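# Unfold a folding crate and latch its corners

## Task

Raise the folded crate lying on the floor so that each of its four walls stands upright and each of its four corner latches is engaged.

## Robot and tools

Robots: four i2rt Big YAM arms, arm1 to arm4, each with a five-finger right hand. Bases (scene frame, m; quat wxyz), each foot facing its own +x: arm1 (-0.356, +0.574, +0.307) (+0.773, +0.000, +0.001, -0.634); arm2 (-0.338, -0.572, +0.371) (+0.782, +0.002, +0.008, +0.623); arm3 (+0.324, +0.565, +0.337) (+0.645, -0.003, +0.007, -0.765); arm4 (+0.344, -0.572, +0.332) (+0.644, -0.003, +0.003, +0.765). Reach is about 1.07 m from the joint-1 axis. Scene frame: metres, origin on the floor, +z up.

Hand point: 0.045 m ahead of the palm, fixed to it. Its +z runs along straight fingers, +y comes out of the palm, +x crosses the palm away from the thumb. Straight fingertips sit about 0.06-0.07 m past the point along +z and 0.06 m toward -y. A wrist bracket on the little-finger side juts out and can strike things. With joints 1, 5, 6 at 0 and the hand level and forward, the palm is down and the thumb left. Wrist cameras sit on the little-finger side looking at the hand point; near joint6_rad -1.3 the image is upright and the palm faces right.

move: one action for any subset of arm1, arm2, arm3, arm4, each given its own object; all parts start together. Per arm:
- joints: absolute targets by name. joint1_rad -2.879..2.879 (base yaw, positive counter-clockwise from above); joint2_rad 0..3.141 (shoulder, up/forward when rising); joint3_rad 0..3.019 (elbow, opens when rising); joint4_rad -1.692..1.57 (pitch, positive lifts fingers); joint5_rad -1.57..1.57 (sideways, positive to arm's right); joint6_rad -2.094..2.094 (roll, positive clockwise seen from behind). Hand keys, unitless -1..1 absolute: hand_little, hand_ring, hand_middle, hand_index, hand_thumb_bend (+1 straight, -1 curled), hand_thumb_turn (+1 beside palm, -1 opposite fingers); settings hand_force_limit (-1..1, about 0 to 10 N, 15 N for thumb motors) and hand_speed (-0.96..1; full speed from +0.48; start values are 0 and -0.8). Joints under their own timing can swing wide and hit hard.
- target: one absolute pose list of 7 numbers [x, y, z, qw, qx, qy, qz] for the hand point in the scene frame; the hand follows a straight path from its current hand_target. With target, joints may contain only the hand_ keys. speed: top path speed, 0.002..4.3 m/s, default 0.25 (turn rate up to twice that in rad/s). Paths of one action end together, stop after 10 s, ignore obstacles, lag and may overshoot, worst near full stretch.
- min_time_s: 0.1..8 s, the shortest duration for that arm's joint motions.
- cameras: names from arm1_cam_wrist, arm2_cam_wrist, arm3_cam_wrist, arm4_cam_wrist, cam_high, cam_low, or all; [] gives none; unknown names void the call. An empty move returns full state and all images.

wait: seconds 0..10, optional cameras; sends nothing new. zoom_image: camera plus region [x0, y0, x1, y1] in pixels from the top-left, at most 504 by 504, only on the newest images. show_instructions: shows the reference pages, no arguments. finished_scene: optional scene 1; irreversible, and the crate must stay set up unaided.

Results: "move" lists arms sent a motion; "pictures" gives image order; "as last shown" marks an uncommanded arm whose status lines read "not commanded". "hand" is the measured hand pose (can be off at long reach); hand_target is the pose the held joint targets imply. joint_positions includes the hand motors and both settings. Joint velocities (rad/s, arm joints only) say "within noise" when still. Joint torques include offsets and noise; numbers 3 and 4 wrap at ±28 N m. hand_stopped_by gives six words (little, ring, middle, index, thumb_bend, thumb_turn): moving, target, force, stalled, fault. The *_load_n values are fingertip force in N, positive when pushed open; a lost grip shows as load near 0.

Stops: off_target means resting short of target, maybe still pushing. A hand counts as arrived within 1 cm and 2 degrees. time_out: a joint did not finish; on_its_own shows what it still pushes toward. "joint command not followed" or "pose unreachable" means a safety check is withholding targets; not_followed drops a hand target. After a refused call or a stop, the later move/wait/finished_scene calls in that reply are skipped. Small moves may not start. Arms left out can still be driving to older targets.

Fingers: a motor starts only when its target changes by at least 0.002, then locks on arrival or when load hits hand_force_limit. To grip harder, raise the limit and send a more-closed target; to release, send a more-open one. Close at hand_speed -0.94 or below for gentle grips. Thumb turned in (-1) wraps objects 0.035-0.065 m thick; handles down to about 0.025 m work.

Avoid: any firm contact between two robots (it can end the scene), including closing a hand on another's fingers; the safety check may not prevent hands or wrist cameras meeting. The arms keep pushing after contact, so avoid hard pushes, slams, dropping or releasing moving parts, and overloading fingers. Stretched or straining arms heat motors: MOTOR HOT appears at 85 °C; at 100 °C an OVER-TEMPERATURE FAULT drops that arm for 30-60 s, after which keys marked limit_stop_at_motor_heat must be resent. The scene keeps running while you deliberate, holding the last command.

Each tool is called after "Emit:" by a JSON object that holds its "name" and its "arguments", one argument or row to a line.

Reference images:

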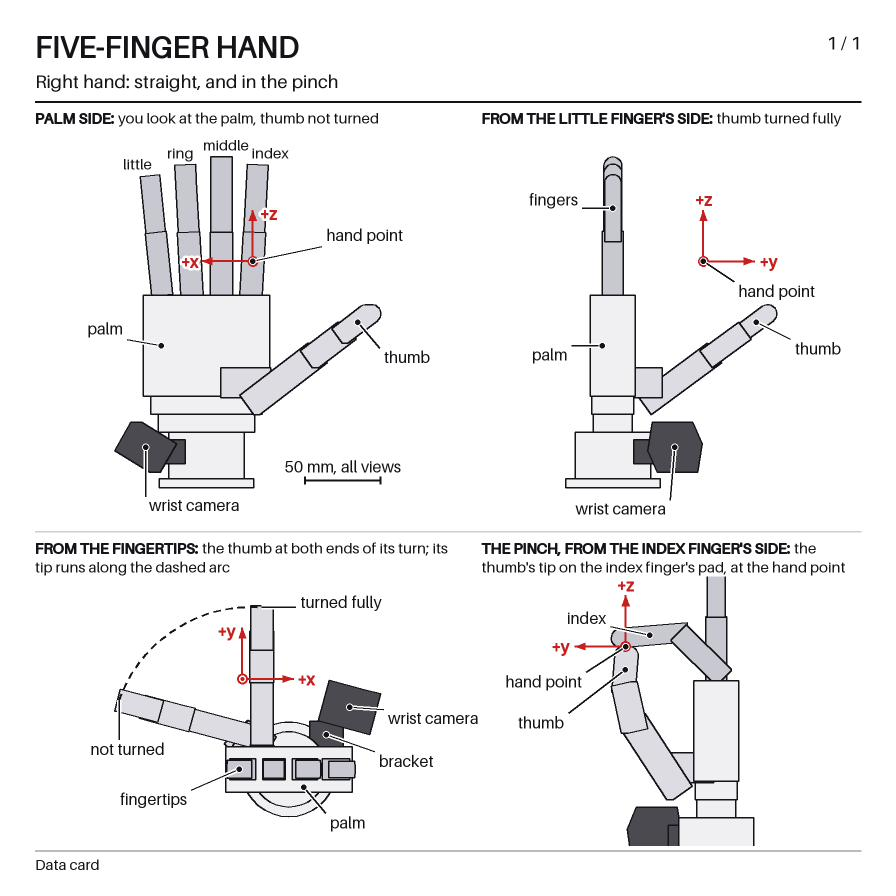

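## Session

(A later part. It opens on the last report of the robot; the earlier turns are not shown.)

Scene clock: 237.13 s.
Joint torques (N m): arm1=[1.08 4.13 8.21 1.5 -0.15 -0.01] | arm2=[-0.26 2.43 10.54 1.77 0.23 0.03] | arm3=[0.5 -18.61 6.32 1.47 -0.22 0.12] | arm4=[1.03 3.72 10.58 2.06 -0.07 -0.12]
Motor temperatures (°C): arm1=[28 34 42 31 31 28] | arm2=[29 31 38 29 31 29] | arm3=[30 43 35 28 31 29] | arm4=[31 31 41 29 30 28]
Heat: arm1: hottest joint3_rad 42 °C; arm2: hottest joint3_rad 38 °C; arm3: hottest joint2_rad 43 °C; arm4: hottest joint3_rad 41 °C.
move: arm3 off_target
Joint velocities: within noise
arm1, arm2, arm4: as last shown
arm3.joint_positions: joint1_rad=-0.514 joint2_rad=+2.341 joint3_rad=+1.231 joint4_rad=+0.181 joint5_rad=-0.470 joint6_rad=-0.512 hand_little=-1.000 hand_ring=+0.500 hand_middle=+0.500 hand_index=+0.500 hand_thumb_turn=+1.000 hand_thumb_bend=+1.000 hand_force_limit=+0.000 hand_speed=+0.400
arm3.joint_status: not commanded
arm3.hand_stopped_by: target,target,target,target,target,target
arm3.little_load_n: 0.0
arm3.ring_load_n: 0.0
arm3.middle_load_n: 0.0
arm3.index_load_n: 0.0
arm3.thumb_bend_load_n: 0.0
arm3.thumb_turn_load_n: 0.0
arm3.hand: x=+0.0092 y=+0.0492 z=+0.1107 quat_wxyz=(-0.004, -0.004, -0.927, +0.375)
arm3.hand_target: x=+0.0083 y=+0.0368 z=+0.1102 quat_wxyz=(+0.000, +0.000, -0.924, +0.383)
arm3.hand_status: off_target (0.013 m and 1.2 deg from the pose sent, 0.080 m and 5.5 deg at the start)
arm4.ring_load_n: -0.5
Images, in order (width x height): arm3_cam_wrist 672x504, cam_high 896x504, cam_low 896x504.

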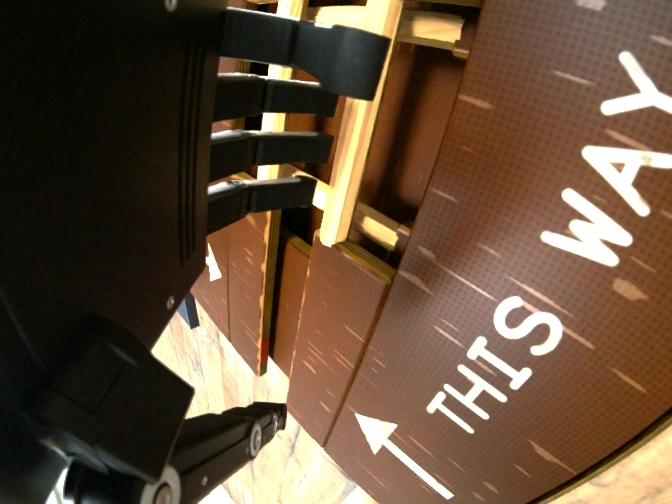

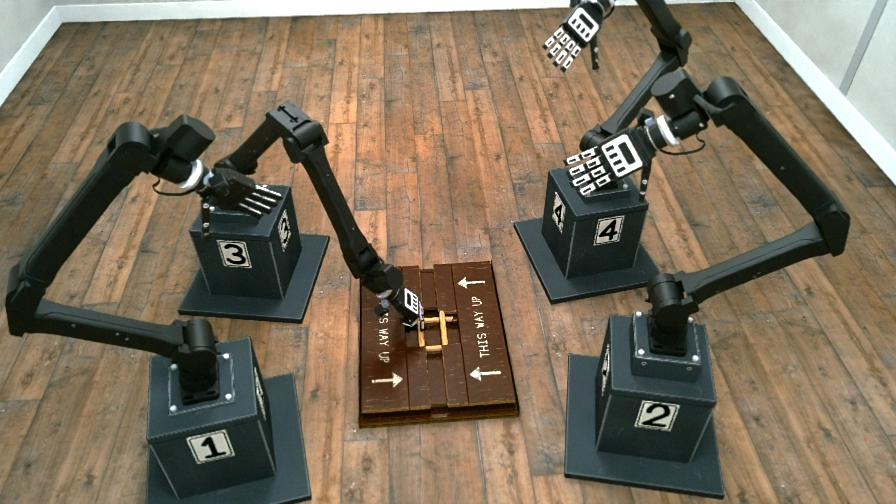

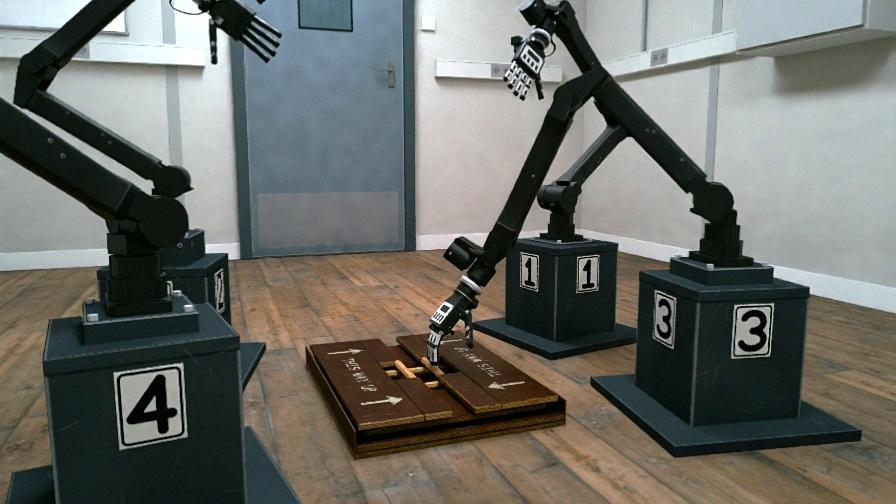

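Emit:
{"name": "move", "arguments": {
  "arm3": {"target": [0.015, 0.019, 0.092, 0, 0, 0.9239, -0.3827], "speed": 0.15},
  "cameras": ["arm3_cam_wrist", "cam_high", "cam_low"]
}}

Emit:
{"name": "zoom_image", "arguments": {
  "camera": "arm3_cam_wrist",
  "region": [200, 0, 500, 300]
}}

Emit:
{"name": "zoom_image", "arguments": {
  "camera": "cam_low",
  "region": [350, 260, 500, 410]
}}

Emit:
{"name": "zoom_image", "arguments": {
  "camera": "cam_high",
  "region": [380, 260, 500, 380]
}}

Scene clock: 262.20 s.
Joint torques (N m): arm1=[1.03 3.96 8.2 1.47 -0.15 -0.01] | arm2=[0.32 1.85 10.35 1.59 0.25 -0.02] | arm3=[0.56 -18.08 6.42 1.55 -0.18 0.12] | arm4=[1.03 3.84 10.55 2.06 -0.06 -0.11]
Motor temperatures (°C): arm1=[28 34 42 31 31 28] | arm2=[29 31 38 29 30 29] | arm3=[30 44 34 28 30 29] | arm4=[31 31 41 29 30 28]
Heat: arm1: hottest joint3_rad 42 °C; arm2: hottest joint3_rad 38 °C; arm3: hottest joint2_rad 44 °C; arm4: hottest joint3_rad 41 °C.
move: arm3 off_target
Joint velocities: within noise
arm1, arm2, arm4: as last shown
arm2.middle_load_n: -0.5
arm2.index_load_n: -0.5
arm3.joint_positions: joint1_rad=-0.482 joint2_rad=+2.388 joint3_rad=+1.275 joint4_rad=+0.198 joint5_rad=-0.452 joint6_rad=-0.485 hand_little=-1.000 hand_ring=+0.500 hand_middle=+0.500 hand_index=+0.500 hand_thumb_turn=+1.000 hand_thumb_bend=+1.000 hand_force_limit=+0.000 hand_speed=+0.400
arm3.joint_status: not commanded
arm3.hand_stopped_by: target,target,target,target,target,target
arm3.little_load_n: 0.0
arm3.ring_load_n: 0.0
arm3.middle_load_n: 0.0
arm3.index_load_n: 0.0
arm3.thumb_bend_load_n: 0.0
arm3.thumb_turn_load_n: 0.0
arm3.hand: x=+0.0167 y=+0.0300 z=+0.0958 quat_wxyz=(-0.004, -0.002, -0.927, +0.376)
arm3.hand_target: x=+0.0153 y=+0.0193 z=+0.0922 quat_wxyz=(+0.000, +0.000, -0.924, +0.383)
arm3.hand_status: off_target (0.012 m and 1.0 deg from the pose sent, 0.036 m and 1.2 deg at the start)
arm4.ring_load_n: 0.0
Images, in order (width x height): arm3_cam_wrist 672x504, cam_high 896x504, cam_low 896x504.

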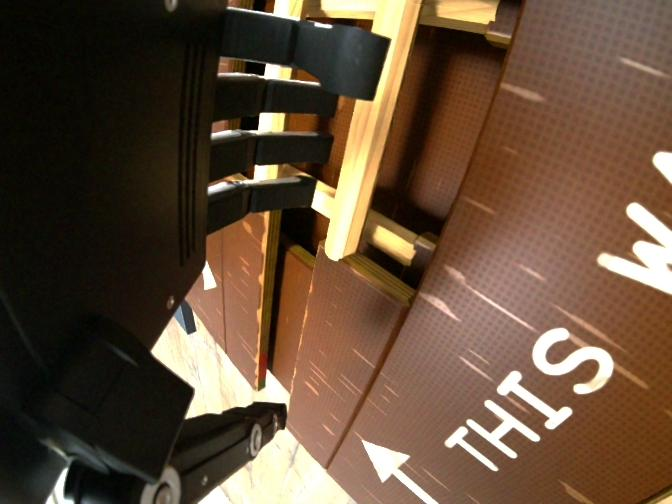

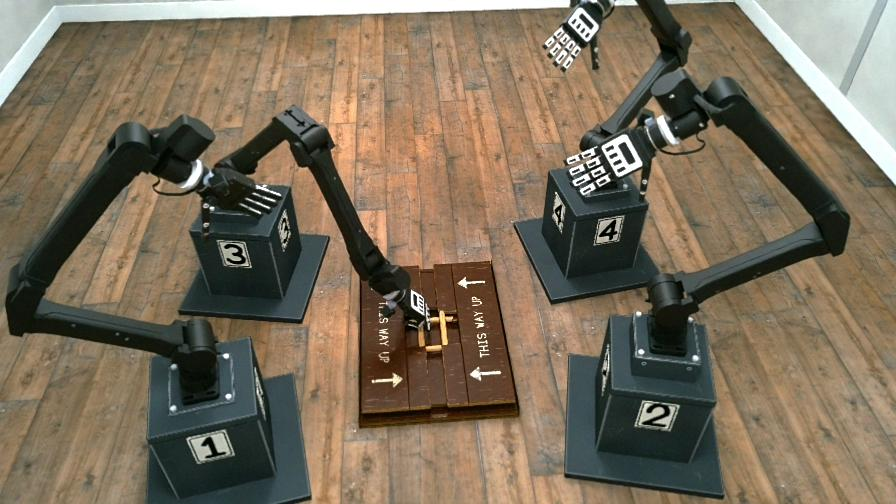

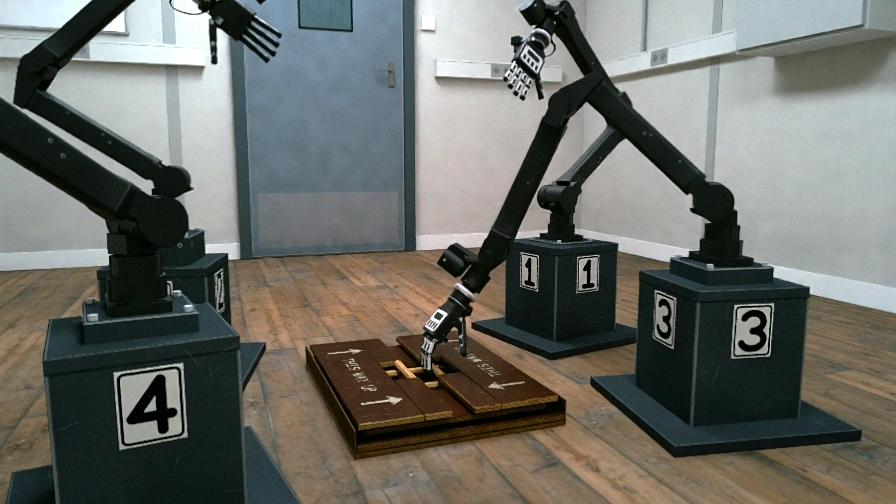

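Scaled by 1.680 from the camera's image (finer frame: 960x720).

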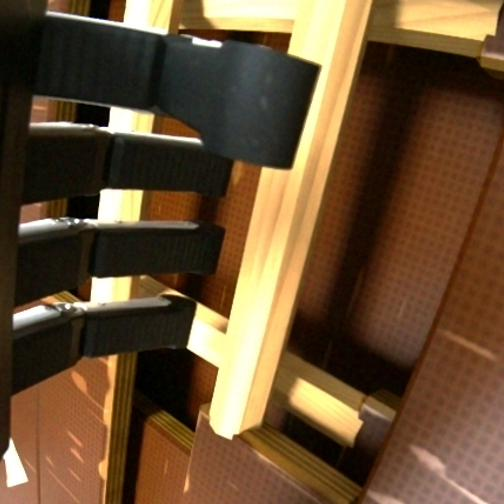

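Scaled by 3.360 from the camera's image (finer frame: 1280x720).

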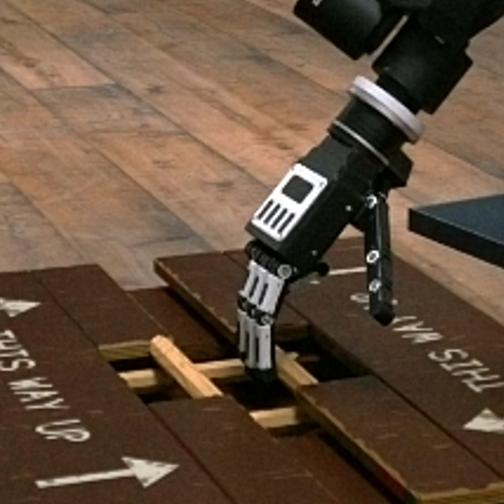

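Scaled by 4.200 from the camera's image (finer frame: 1280x720).

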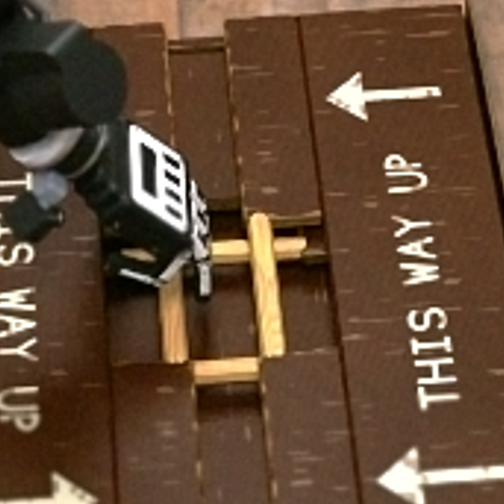

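Emit:
{"name": "move", "arguments": {
  "arm3": {"target": [0.013, 0.019, 0.050, 0, 0, 0.9239, -0.3827], "speed": 0.1},
  "cameras": ["arm3_cam_wrist", "cam_high", "cam_low"]
}}

Emit:
{"name": "zoom_image", "arguments": {
  "camera": "arm3_cam_wrist",
  "region": [200, 0, 500, 300]
}}

Emit:
{"name": "zoom_image", "arguments": {
  "camera": "cam_low",
  "region": [350, 260, 500, 410]
}}

Emit:
{"name": "zoom_image", "arguments": {
  "camera": "cam_high",
  "region": [380, 260, 500, 380]
}}

Scene clock: 267.57 s.
Joint torques (N m): arm1=[0.97 3.96 8.23 1.47 -0.15 -0.01] | arm2=[-0.38 2.32 10.37 1.81 0.2 -0.01] | arm3=[-0.21 -18.2 6.64 1.54 -0.24 0.12] | arm4=[0.91 3.84 10.54 2.04 -0.06 -0.12]
Motor temperatures (°C): arm1=[28 34 42 31 31 28] | arm2=[29 31 38 29 30 29] | arm3=[30 44 34 28 30 29] | arm4=[31 31 41 29 30 28]
Heat: arm1: hottest joint3_rad 42 °C; arm2: hottest joint3_rad 38 °C; arm3: hottest joint2_rad 44 °C; arm4: hottest joint3_rad 41 °C.
move: arm3 off_target
Joint velocities: within noise
arm1, arm2, arm4: as last shown
arm2.middle_load_n: 0.0
arm2.index_load_n: 0.0
arm3.joint_positions: joint1_rad=-0.482 joint2_rad=+2.484 joint3_rad=+1.318 joint4_rad=+0.250 joint5_rad=-0.452 joint6_rad=-0.485 hand_little=-1.000 hand_ring=+0.500 hand_middle=+0.500 hand_index=+0.500 hand_thumb_turn=+1.000 hand_thumb_bend=+1.000 hand_force_limit=+0.000 hand_speed=+0.400
arm3.joint_status: not commanded
arm3.hand_stopped_by: target,target,target,target,target,target
arm3.little_load_n: -1.5
arm3.ring_load_n: 0.0
arm3.middle_load_n: 0.0
arm3.index_load_n: 0.0
arm3.thumb_bend_load_n: 0.0
arm3.thumb_turn_load_n: 0.0
arm3.hand: x=+0.0160 y=+0.0300 z=+0.0558 quat_wxyz=(-0.004, -0.002, -0.927, +0.376)
arm3.hand_target: x=+0.0133 y=+0.0193 z=+0.0504 quat_wxyz=(+0.000, +0.000, -0.924, +0.383)
arm3.hand_status: off_target (0.013 m and 1.0 deg from the pose sent, 0.047 m and 1.0 deg at the start)
Images, in order (width x height): arm3_cam_wrist 672x504, cam_high 896x504, cam_low 896x504.

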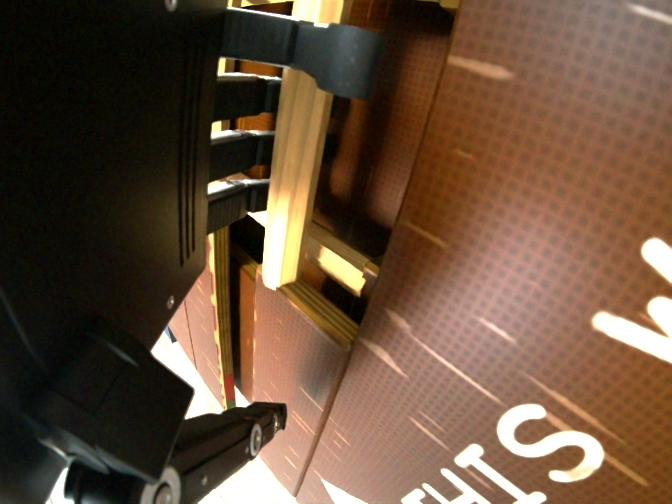

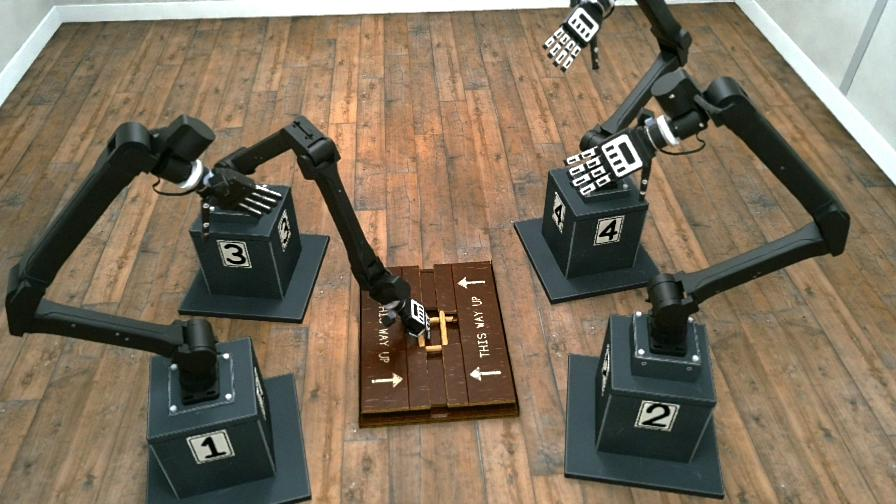

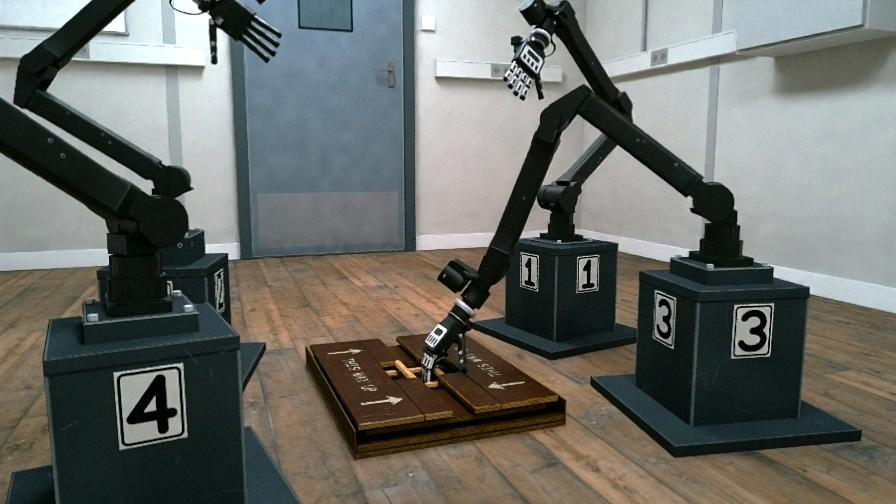

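Scaled by 1.680 from the camera's image (finer frame: 960x720).

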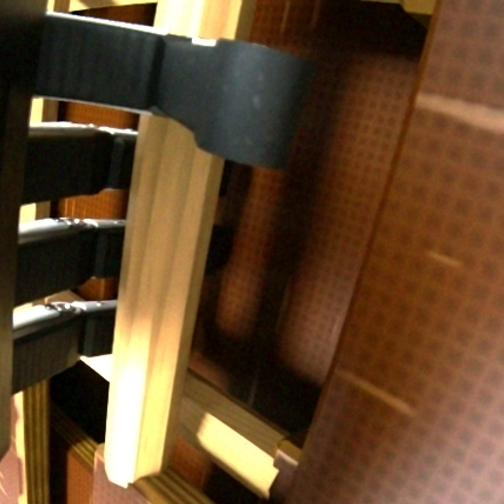

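Scaled by 3.360 from the camera's image (finer frame: 1280x720).

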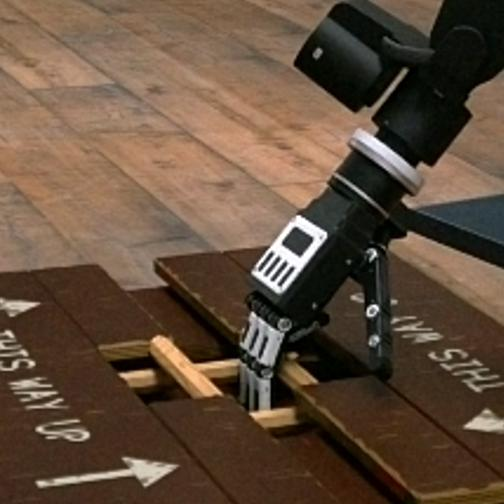

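Scaled by 4.200 from the camera's image (finer frame: 1280x720).

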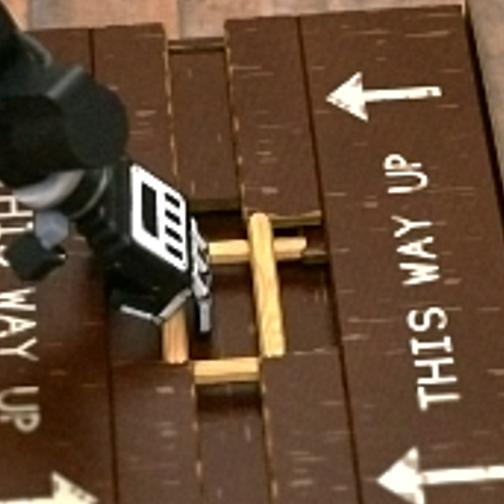

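Emit:
{"name": "move", "arguments": {
  "arm3": {"joints": {"hand_speed": -0.8, "hand_force_limit": -0.3, "hand_ring": -0.4, "hand_middle": -0.4, "hand_index": -0.4}},
  "cameras": ["arm3_cam_wrist", "cam_high", "cam_low"]
}}

Emit:
{"name": "zoom_image", "arguments": {
  "camera": "arm3_cam_wrist",
  "region": [200, 0, 500, 300]
}}

Emit:
{"name": "zoom_image", "arguments": {
  "camera": "cam_low",
  "region": [350, 260, 500, 410]
}}

Scene clock: 275.67 s.
Joint torques (N m): arm1=[1.03 3.96 8.23 1.48 -0.15 0] | arm2=[-0.15 2.08 10.51 1.8 0.2 0] | arm3=[-0.26 -18.26 6.43 1.52 -0.45 0.05] | arm4=[0.91 3.72 10.55 2.07 -0.06 -0.11]
Motor temperatures (°C): arm1=[28 34 42 31 31 28] | arm2=[29 31 38 29 30 29] | arm3=[30 43 34 28 30 28] | arm4=[31 31 41 29 30 28]
Heat: arm1: hottest joint3_rad 42 °C; arm2: hottest joint3_rad 38 °C; arm3: hottest joint2_rad 43 °C; arm4: hottest joint3_rad 41 °C.
move: arm3 off_target
Joint velocities: within noise
arm1, arm2, arm4: as last shown
arm2.middle_load_n: -0.5
arm3.joint_positions: joint1_rad=-0.481 joint2_rad=+2.484 joint3_rad=+1.321 joint4_rad=+0.250 joint5_rad=-0.447 joint6_rad=-0.480 hand_little=-1.000 hand_ring=+0.206 hand_middle=+0.170 hand_index=+0.153 hand_thumb_turn=+1.000 hand_thumb_bend=+1.000 hand_force_limit=-0.300 hand_speed=-0.800
arm3.joint_status: hand_ring off_target (ended at +0.206, target -0.400); hand_middle off_target (ended at +0.170, target -0.400); hand_index off_target (ended at +0.153, target -0.400); the others done
arm3.hand_stopped_by: target,force,force,force,target,target
arm3.little_load_n: -5.5
arm3.ring_load_n: 0.0
arm3.middle_load_n: 3.5
arm3.index_load_n: 6.0
arm3.thumb_bend_load_n: 0.0
arm3.thumb_turn_load_n: -0.5
arm3.hand: x=+0.0149 y=+0.0287 z=+0.0563 quat_wxyz=(-0.002, -0.005, -0.927, +0.376)
arm3.hand_target: x=+0.0133 y=+0.0194 z=+0.0504 quat_wxyz=(+0.000, +0.000, -0.924, +0.383)
arm3.hand_status: not commanded
Images, in order (width x height): arm3_cam_wrist 672x504, cam_high 896x504, cam_low 896x504.

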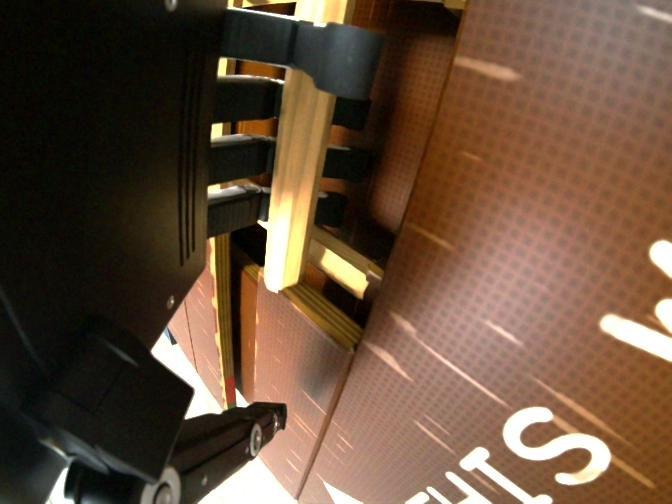

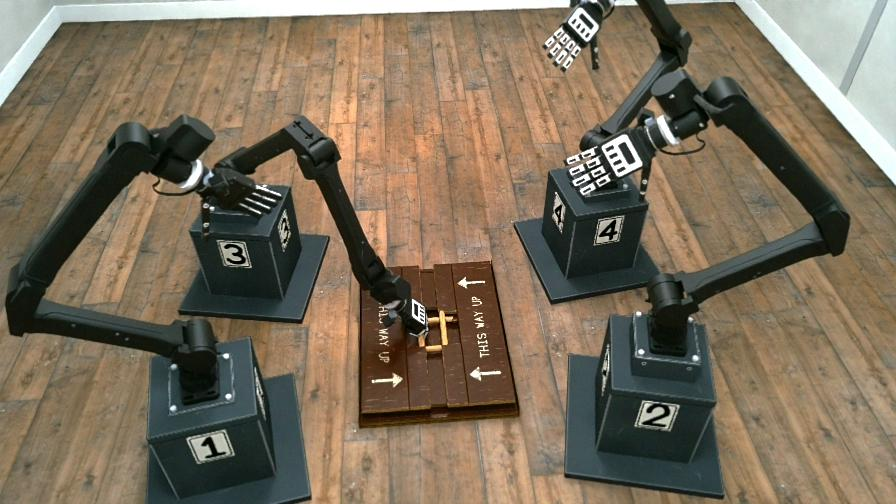

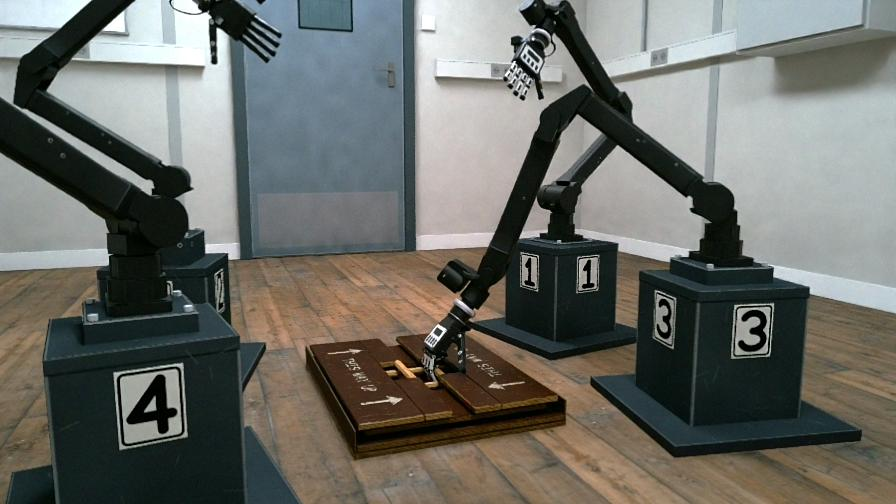

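Scaled by 1.680 from the camera's image (finer frame: 960x720).

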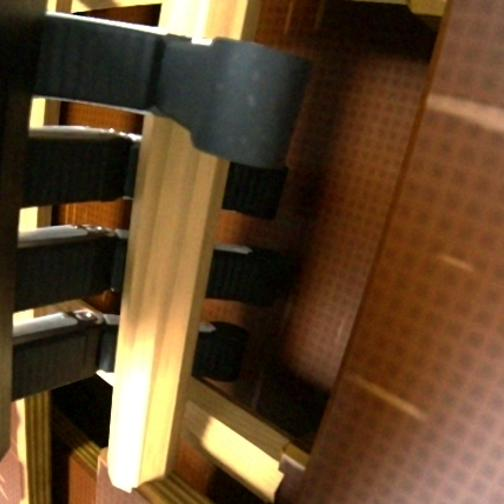

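Scaled by 3.360 from the camera's image (finer frame: 1280x720).

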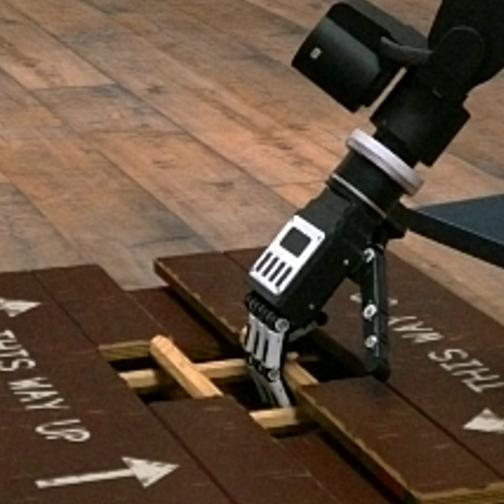

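Emit:
{"name": "move", "arguments": {
  "arm3": {"target": [0.013, 0.032, 0.105, 0, 0, 0.9063, -0.4226], "speed": 0.08},
  "cameras": ["arm3_cam_wrist", "cam_high", "cam_low"]
}}

Emit:
{"name": "zoom_image", "arguments": {
  "camera": "cam_low",
  "region": [290, 210, 590, 480]
}}

Scene clock: 295.93 s.
Joint torques (N m): arm1=[0.97 3.96 8.2 1.5 -0.15 0] | arm2=[0.26 2.2 10.47 1.72 0.2 -0.02] | arm3=[-0.97 -21.89 2.56 1.26 -0.97 0.17] | arm4=[0.97 3.78 10.56 2.03 -0.06 -0.13]
Motor temperatures (°C): arm1=[28 34 42 31 31 27] | arm2=[29 31 38 29 30 29] | arm3=[30 42 34 28 30 28] | arm4=[31 31 42 29 30 28]
Heat: arm1: hottest joint3_rad 42 °C; arm2: hottest joint3_rad 38 °C; arm3: hottest joint2_rad 42 °C; arm4: hottest joint3_rad 42 °C.
move: arm3 off_target
Joint velocities: within noise
arm1.joint_positions: joint1_rad=+0.086 joint2_rad=+0.649 joint3_rad=+1.430 joint4_rad=-1.633 joint5_rad=-0.218 joint6_rad=-1.318 hand_little=+1.000 hand_ring=+1.000 hand_middle=+1.000 hand_index=+1.000 hand_thumb_turn=+1.000 hand_thumb_bend=+1.000 hand_force_limit=+0.000 hand_speed=-0.800
arm1.joint_status: not commanded
arm1.hand_stopped_by: target,target,target,target,target,target
arm1.little_load_n: 0.0
arm1.ring_load_n: 0.0
arm1.middle_load_n: 0.0
arm1.index_load_n: 0.0
arm1.thumb_bend_load_n: 0.0
arm1.thumb_turn_load_n: 0.0
arm1.hand: x=-0.3134 y=+0.3994 z=+0.7535 quat_wxyz=(+0.085, +0.694, -0.621, +0.354)
arm1.hand_target: x=-0.3133 y=+0.3990 z=+0.7616 quat_wxyz=(+0.090, +0.692, -0.617, +0.362)
arm1.hand_status: not commanded
arm2.joint_positions: joint1_rad=+0.133 joint2_rad=+0.587 joint3_rad=+1.353 joint4_rad=-1.409 joint5_rad=+0.095 joint6_rad=-1.025 hand_little=+1.000 hand_ring=+1.000 hand_middle=+1.000 hand_index=+1.000 hand_thumb_turn=+1.000 hand_thumb_bend=+1.000 hand_force_limit=+0.000 hand_speed=-0.800
arm2.joint_status: not commanded
arm2.hand_stopped_by: target,target,target,target,target,target
arm2.little_load_n: 0.0
arm2.ring_load_n: 0.0
arm2.middle_load_n: 0.0
arm2.index_load_n: 0.0
arm2.thumb_bend_load_n: 0.0
arm2.thumb_turn_load_n: 0.0
arm2.hand: x=-0.2592 y=-0.3782 z=+0.8263 quat_wxyz=(-0.357, +0.811, +0.381, +0.265)
arm2.hand_target: x=-0.2591 y=-0.3783 z=+0.8365 quat_wxyz=(-0.367, +0.806, +0.378, +0.271)
arm2.hand_status: not commanded
arm3.joint_positions: joint1_rad=-0.495 joint2_rad=+2.405 joint3_rad=+1.232 joint4_rad=+0.339 joint5_rad=-0.496 joint6_rad=-0.479 hand_little=-1.000 hand_ring=+0.206 hand_middle=+0.170 hand_index=+0.153 hand_thumb_turn=+1.000 hand_thumb_bend=+1.000 hand_force_limit=-0.300 hand_speed=-0.800
arm3.joint_status: not commanded
arm3.hand_stopped_by: target,force,force,force,target,target
arm3.little_load_n: 0.0
arm3.ring_load_n: 0.0
arm3.middle_load_n: 0.0
arm3.index_load_n: 3.5
arm3.thumb_bend_load_n: 0.0
arm3.thumb_turn_load_n: -0.5
arm3.hand: x=+0.0167 y=+0.0298 z=+0.0926 quat_wxyz=(+0.002, +0.007, -0.910, +0.415)
arm3.hand_target: x=+0.0131 y=+0.0320 z=+0.1045 quat_wxyz=(+0.000, +0.000, -0.906, +0.422)
arm3.hand_status: off_target (0.013 m and 1.3 deg from the pose sent, 0.049 m and 5.9 deg at the start)
arm4.joint_positions: joint1_rad=+0.459 joint2_rad=+0.625 joint3_rad=+1.415 joint4_rad=-1.201 joint5_rad=-0.136 joint6_rad=-0.860 hand_little=+1.000 hand_ring=+1.000 hand_middle=+1.000 hand_index=+1.000 hand_thumb_turn=+1.000 hand_thumb_bend=+1.000 hand_force_limit=+0.000 hand_speed=-0.800
arm4.joint_status: not commanded
arm4.hand_stopped_by: target,target,target,target,target,target
arm4.little_load_n: 0.0
arm4.ring_load_n: 0.0
arm4.middle_load_n: -0.5
arm4.index_load_n: 0.0
arm4.thumb_bend_load_n: 0.0
arm4.thumb_turn_load_n: 0.0
arm4.hand: x=+0.1980 y=-0.3696 z=+0.8436 quat_wxyz=(-0.547, +0.590, +0.593, +0.005)
arm4.hand_target: x=+0.1989 y=-0.3708 z=+0.8539 quat_wxyz=(-0.557, +0.585, +0.590, +0.006)
arm4.hand_status: not commanded
Images, in order (width x height): arm3_cam_wrist 672x504, cam_high 896x504, cam_low 896x504.

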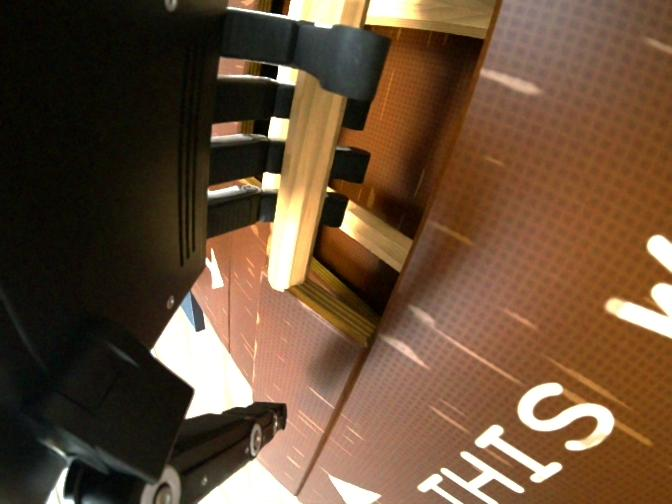

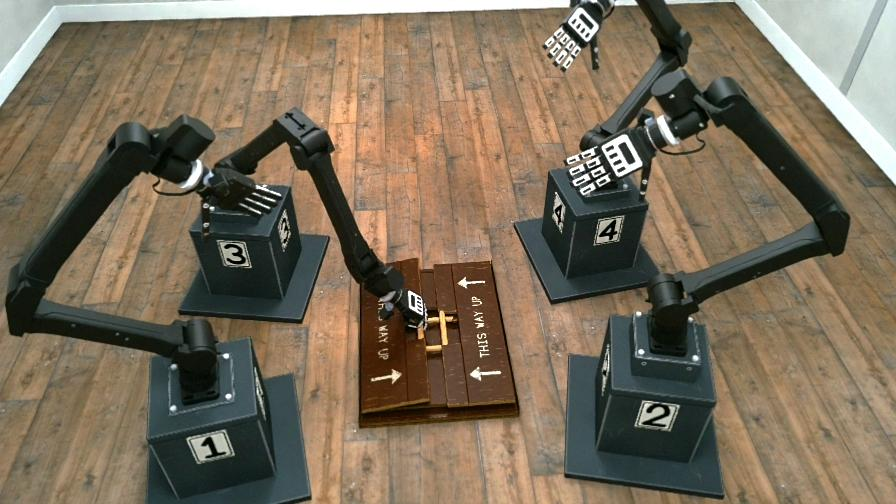

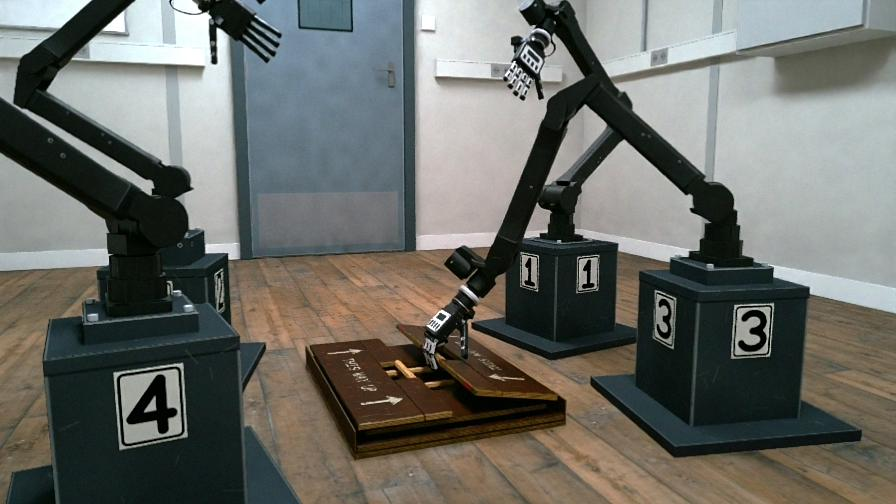

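Scaled by 1.680 from the camera's image (finer frame: 1280x720).

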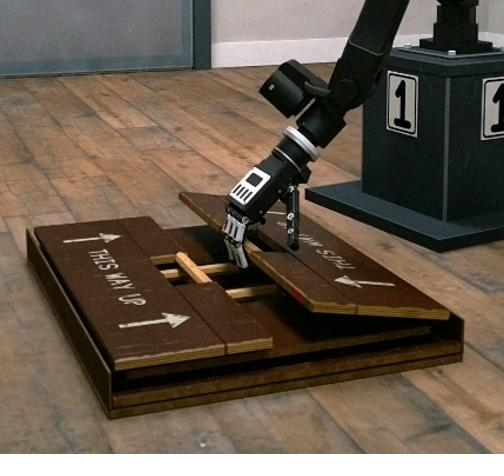

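Emit:
{"name": "move", "arguments": {
  "arm3": {"target": [0.013, 0.044, 0.150, 0, 0, 0.887, -0.4617], "speed": 0.1},
  "cameras": ["arm3_cam_wrist", "cam_low"]
}}

Emit:
{"name": "move", "arguments": {
  "arm3": {"target": [0.013, 0.073, 0.186, 0, 0, 0.8434, -0.5373], "speed": 0.1},
  "cameras": ["arm3_cam_wrist", "cam_low"]
}}

Emit:
{"name": "zoom_image", "arguments": {
  "camera": "cam_low",
  "region": [290, 210, 590, 480]
}}

Scene clock: 304.43 s.
Joint torques (N m): arm1=[0.97 3.96 8.21 1.48 -0.15 -0.01] | arm2=[0.09 2.02 10.43 1.7 0.23 0.01] | arm3=[-1.55 -20.13 2.74 1.36 -0.85 0.21] | arm4=[1.03 3.72 10.54 2.06 -0.06 -0.12]
Motor temperatures (°C): arm1=[28 34 42 31 30 27] | arm2=[29 31 38 29 30 29] | arm3=[30 43 33 28 31 28] | arm4=[31 31 42 29 30 28]
Heat: arm1: hottest joint3_rad 42 °C; arm2: hottest joint3_rad 38 °C; arm3: hottest joint2_rad 43 °C; arm4: hottest joint3_rad 42 °C.
move: arm3 off_target
Joint velocities: within noise
arm1, arm2, arm4: as last shown
arm3.joint_positions: joint1_rad=-0.524 joint2_rad=+2.303 joint3_rad=+1.127 joint4_rad=+0.417 joint5_rad=-0.561 joint6_rad=-0.463 hand_little=-1.000 hand_ring=+0.206 hand_middle=+0.170 hand_index=+0.153 hand_thumb_turn=+1.000 hand_thumb_bend=+1.000 hand_force_limit=-0.300 hand_speed=-0.800
arm3.joint_status: not commanded
arm3.hand_stopped_by: target,force,force,force,target,target
arm3.little_load_n: 0.0
arm3.ring_load_n: 0.0
arm3.middle_load_n: 0.0
arm3.index_load_n: 3.5
arm3.thumb_bend_load_n: 0.0
arm3.thumb_turn_load_n: 0.0
arm3.hand: x=+0.0183 y=+0.0405 z=+0.1382 quat_wxyz=(+0.000, +0.010, -0.891, +0.454)
arm3.hand_target: x=+0.0130 y=+0.0438 z=+0.1496 quat_wxyz=(+0.000, +0.000, -0.887, +0.462)
arm3.hand_status: off_target (0.013 m and 1.5 deg from the pose sent, 0.059 m and 6.0 deg at the start)
arm4.middle_load_n: 0.0
Images, in order (width x height): arm3_cam_wrist 672x504, cam_low 896x504.

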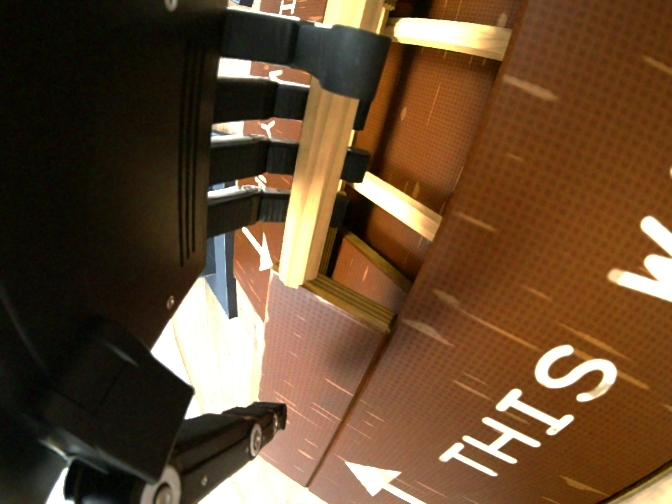

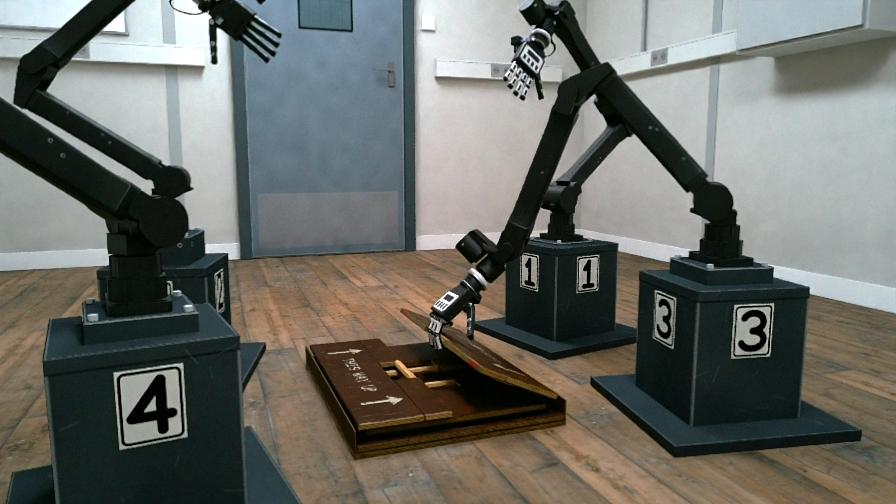

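Scene clock: 306.00 s.
Joint torques (N m): arm1=[0.97 3.96 8.18 1.48 -0.15 0] | arm2=[-0.03 1.9 10.5 1.81 0.25 -0.01] | arm3=[-1.85 -18.61 2.11 1.63 -0.78 0.17] | arm4=[1.03 3.72 10.55 2.06 -0.07 -0.12]
Motor temperatures (°C): arm1=[28 34 42 31 30 27] | arm2=[29 31 38 29 30 29] | arm3=[30 43 33 28 31 28] | arm4=[31 31 42 29 30 28]
Heat: arm1: hottest joint3_rad 42 °C; arm2: hottest joint3_rad 38 °C; arm3: hottest joint2_rad 43 °C; arm4: hottest joint3_rad 42 °C.
move: arm3 off_target
Joint velocities: within noise
arm1, arm2, arm4: as last shown
arm2.thumb_turn_load_n: -0.5
arm3.joint_positions: joint1_rad=-0.593 joint2_rad=+2.245 joint3_rad=+0.978 joint4_rad=+0.677 joint5_rad=-0.692 joint6_rad=-0.400 hand_little=-1.000 hand_ring=+0.206 hand_middle=+0.170 hand_index=+0.153 hand_thumb_turn=+1.000 hand_thumb_bend=+1.000 hand_force_limit=-0.300 hand_speed=-0.800
arm3.joint_status: not commanded
arm3.hand_stopped_by: target,force,force,force,target,target
arm3.little_load_n: 0.0
arm3.ring_load_n: 0.0
arm3.middle_load_n: 0.0
arm3.index_load_n: 3.0
arm3.thumb_bend_load_n: 0.0
arm3.thumb_turn_load_n: -0.5
arm3.hand: x=+0.0192 y=+0.0657 z=+0.1782 quat_wxyz=(-0.001, +0.010, -0.847, +0.532)
arm3.hand_target: x=+0.0131 y=+0.0727 z=+0.1858 quat_wxyz=(+0.000, +0.000, -0.843, +0.537)
arm3.hand_status: off_target (0.012 m and 1.4 deg from the pose sent, 0.058 m and 11.1 deg at the start)
arm4.little_load_n: -0.5
Images, in order (width x height): arm3_cam_wrist 672x504, cam_low 896x504.

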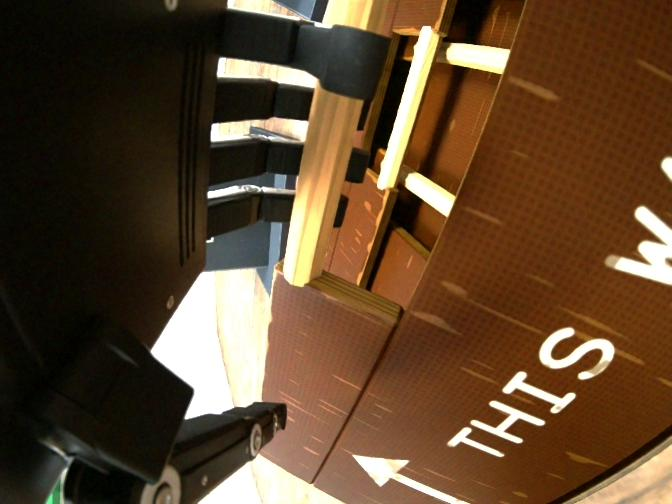

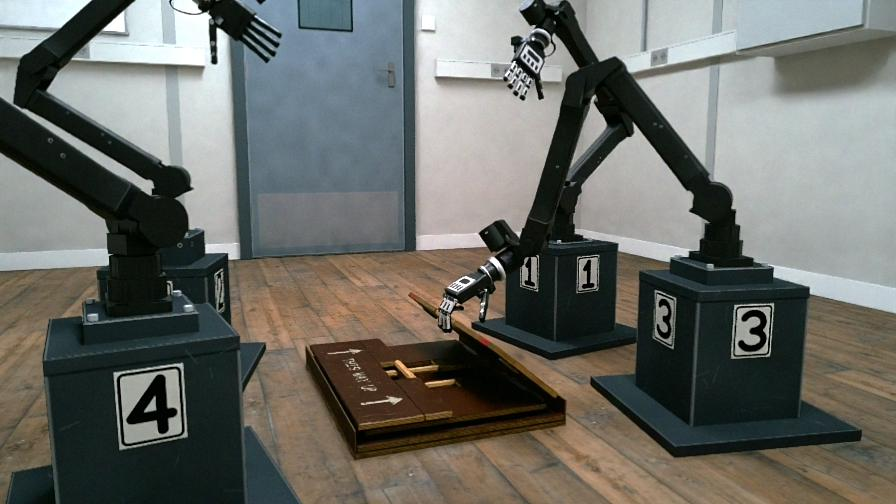

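Scaled by 1.680 from the camera's image (finer frame: 1280x720).

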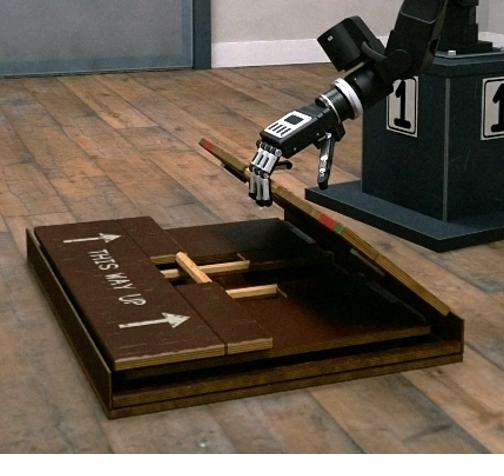

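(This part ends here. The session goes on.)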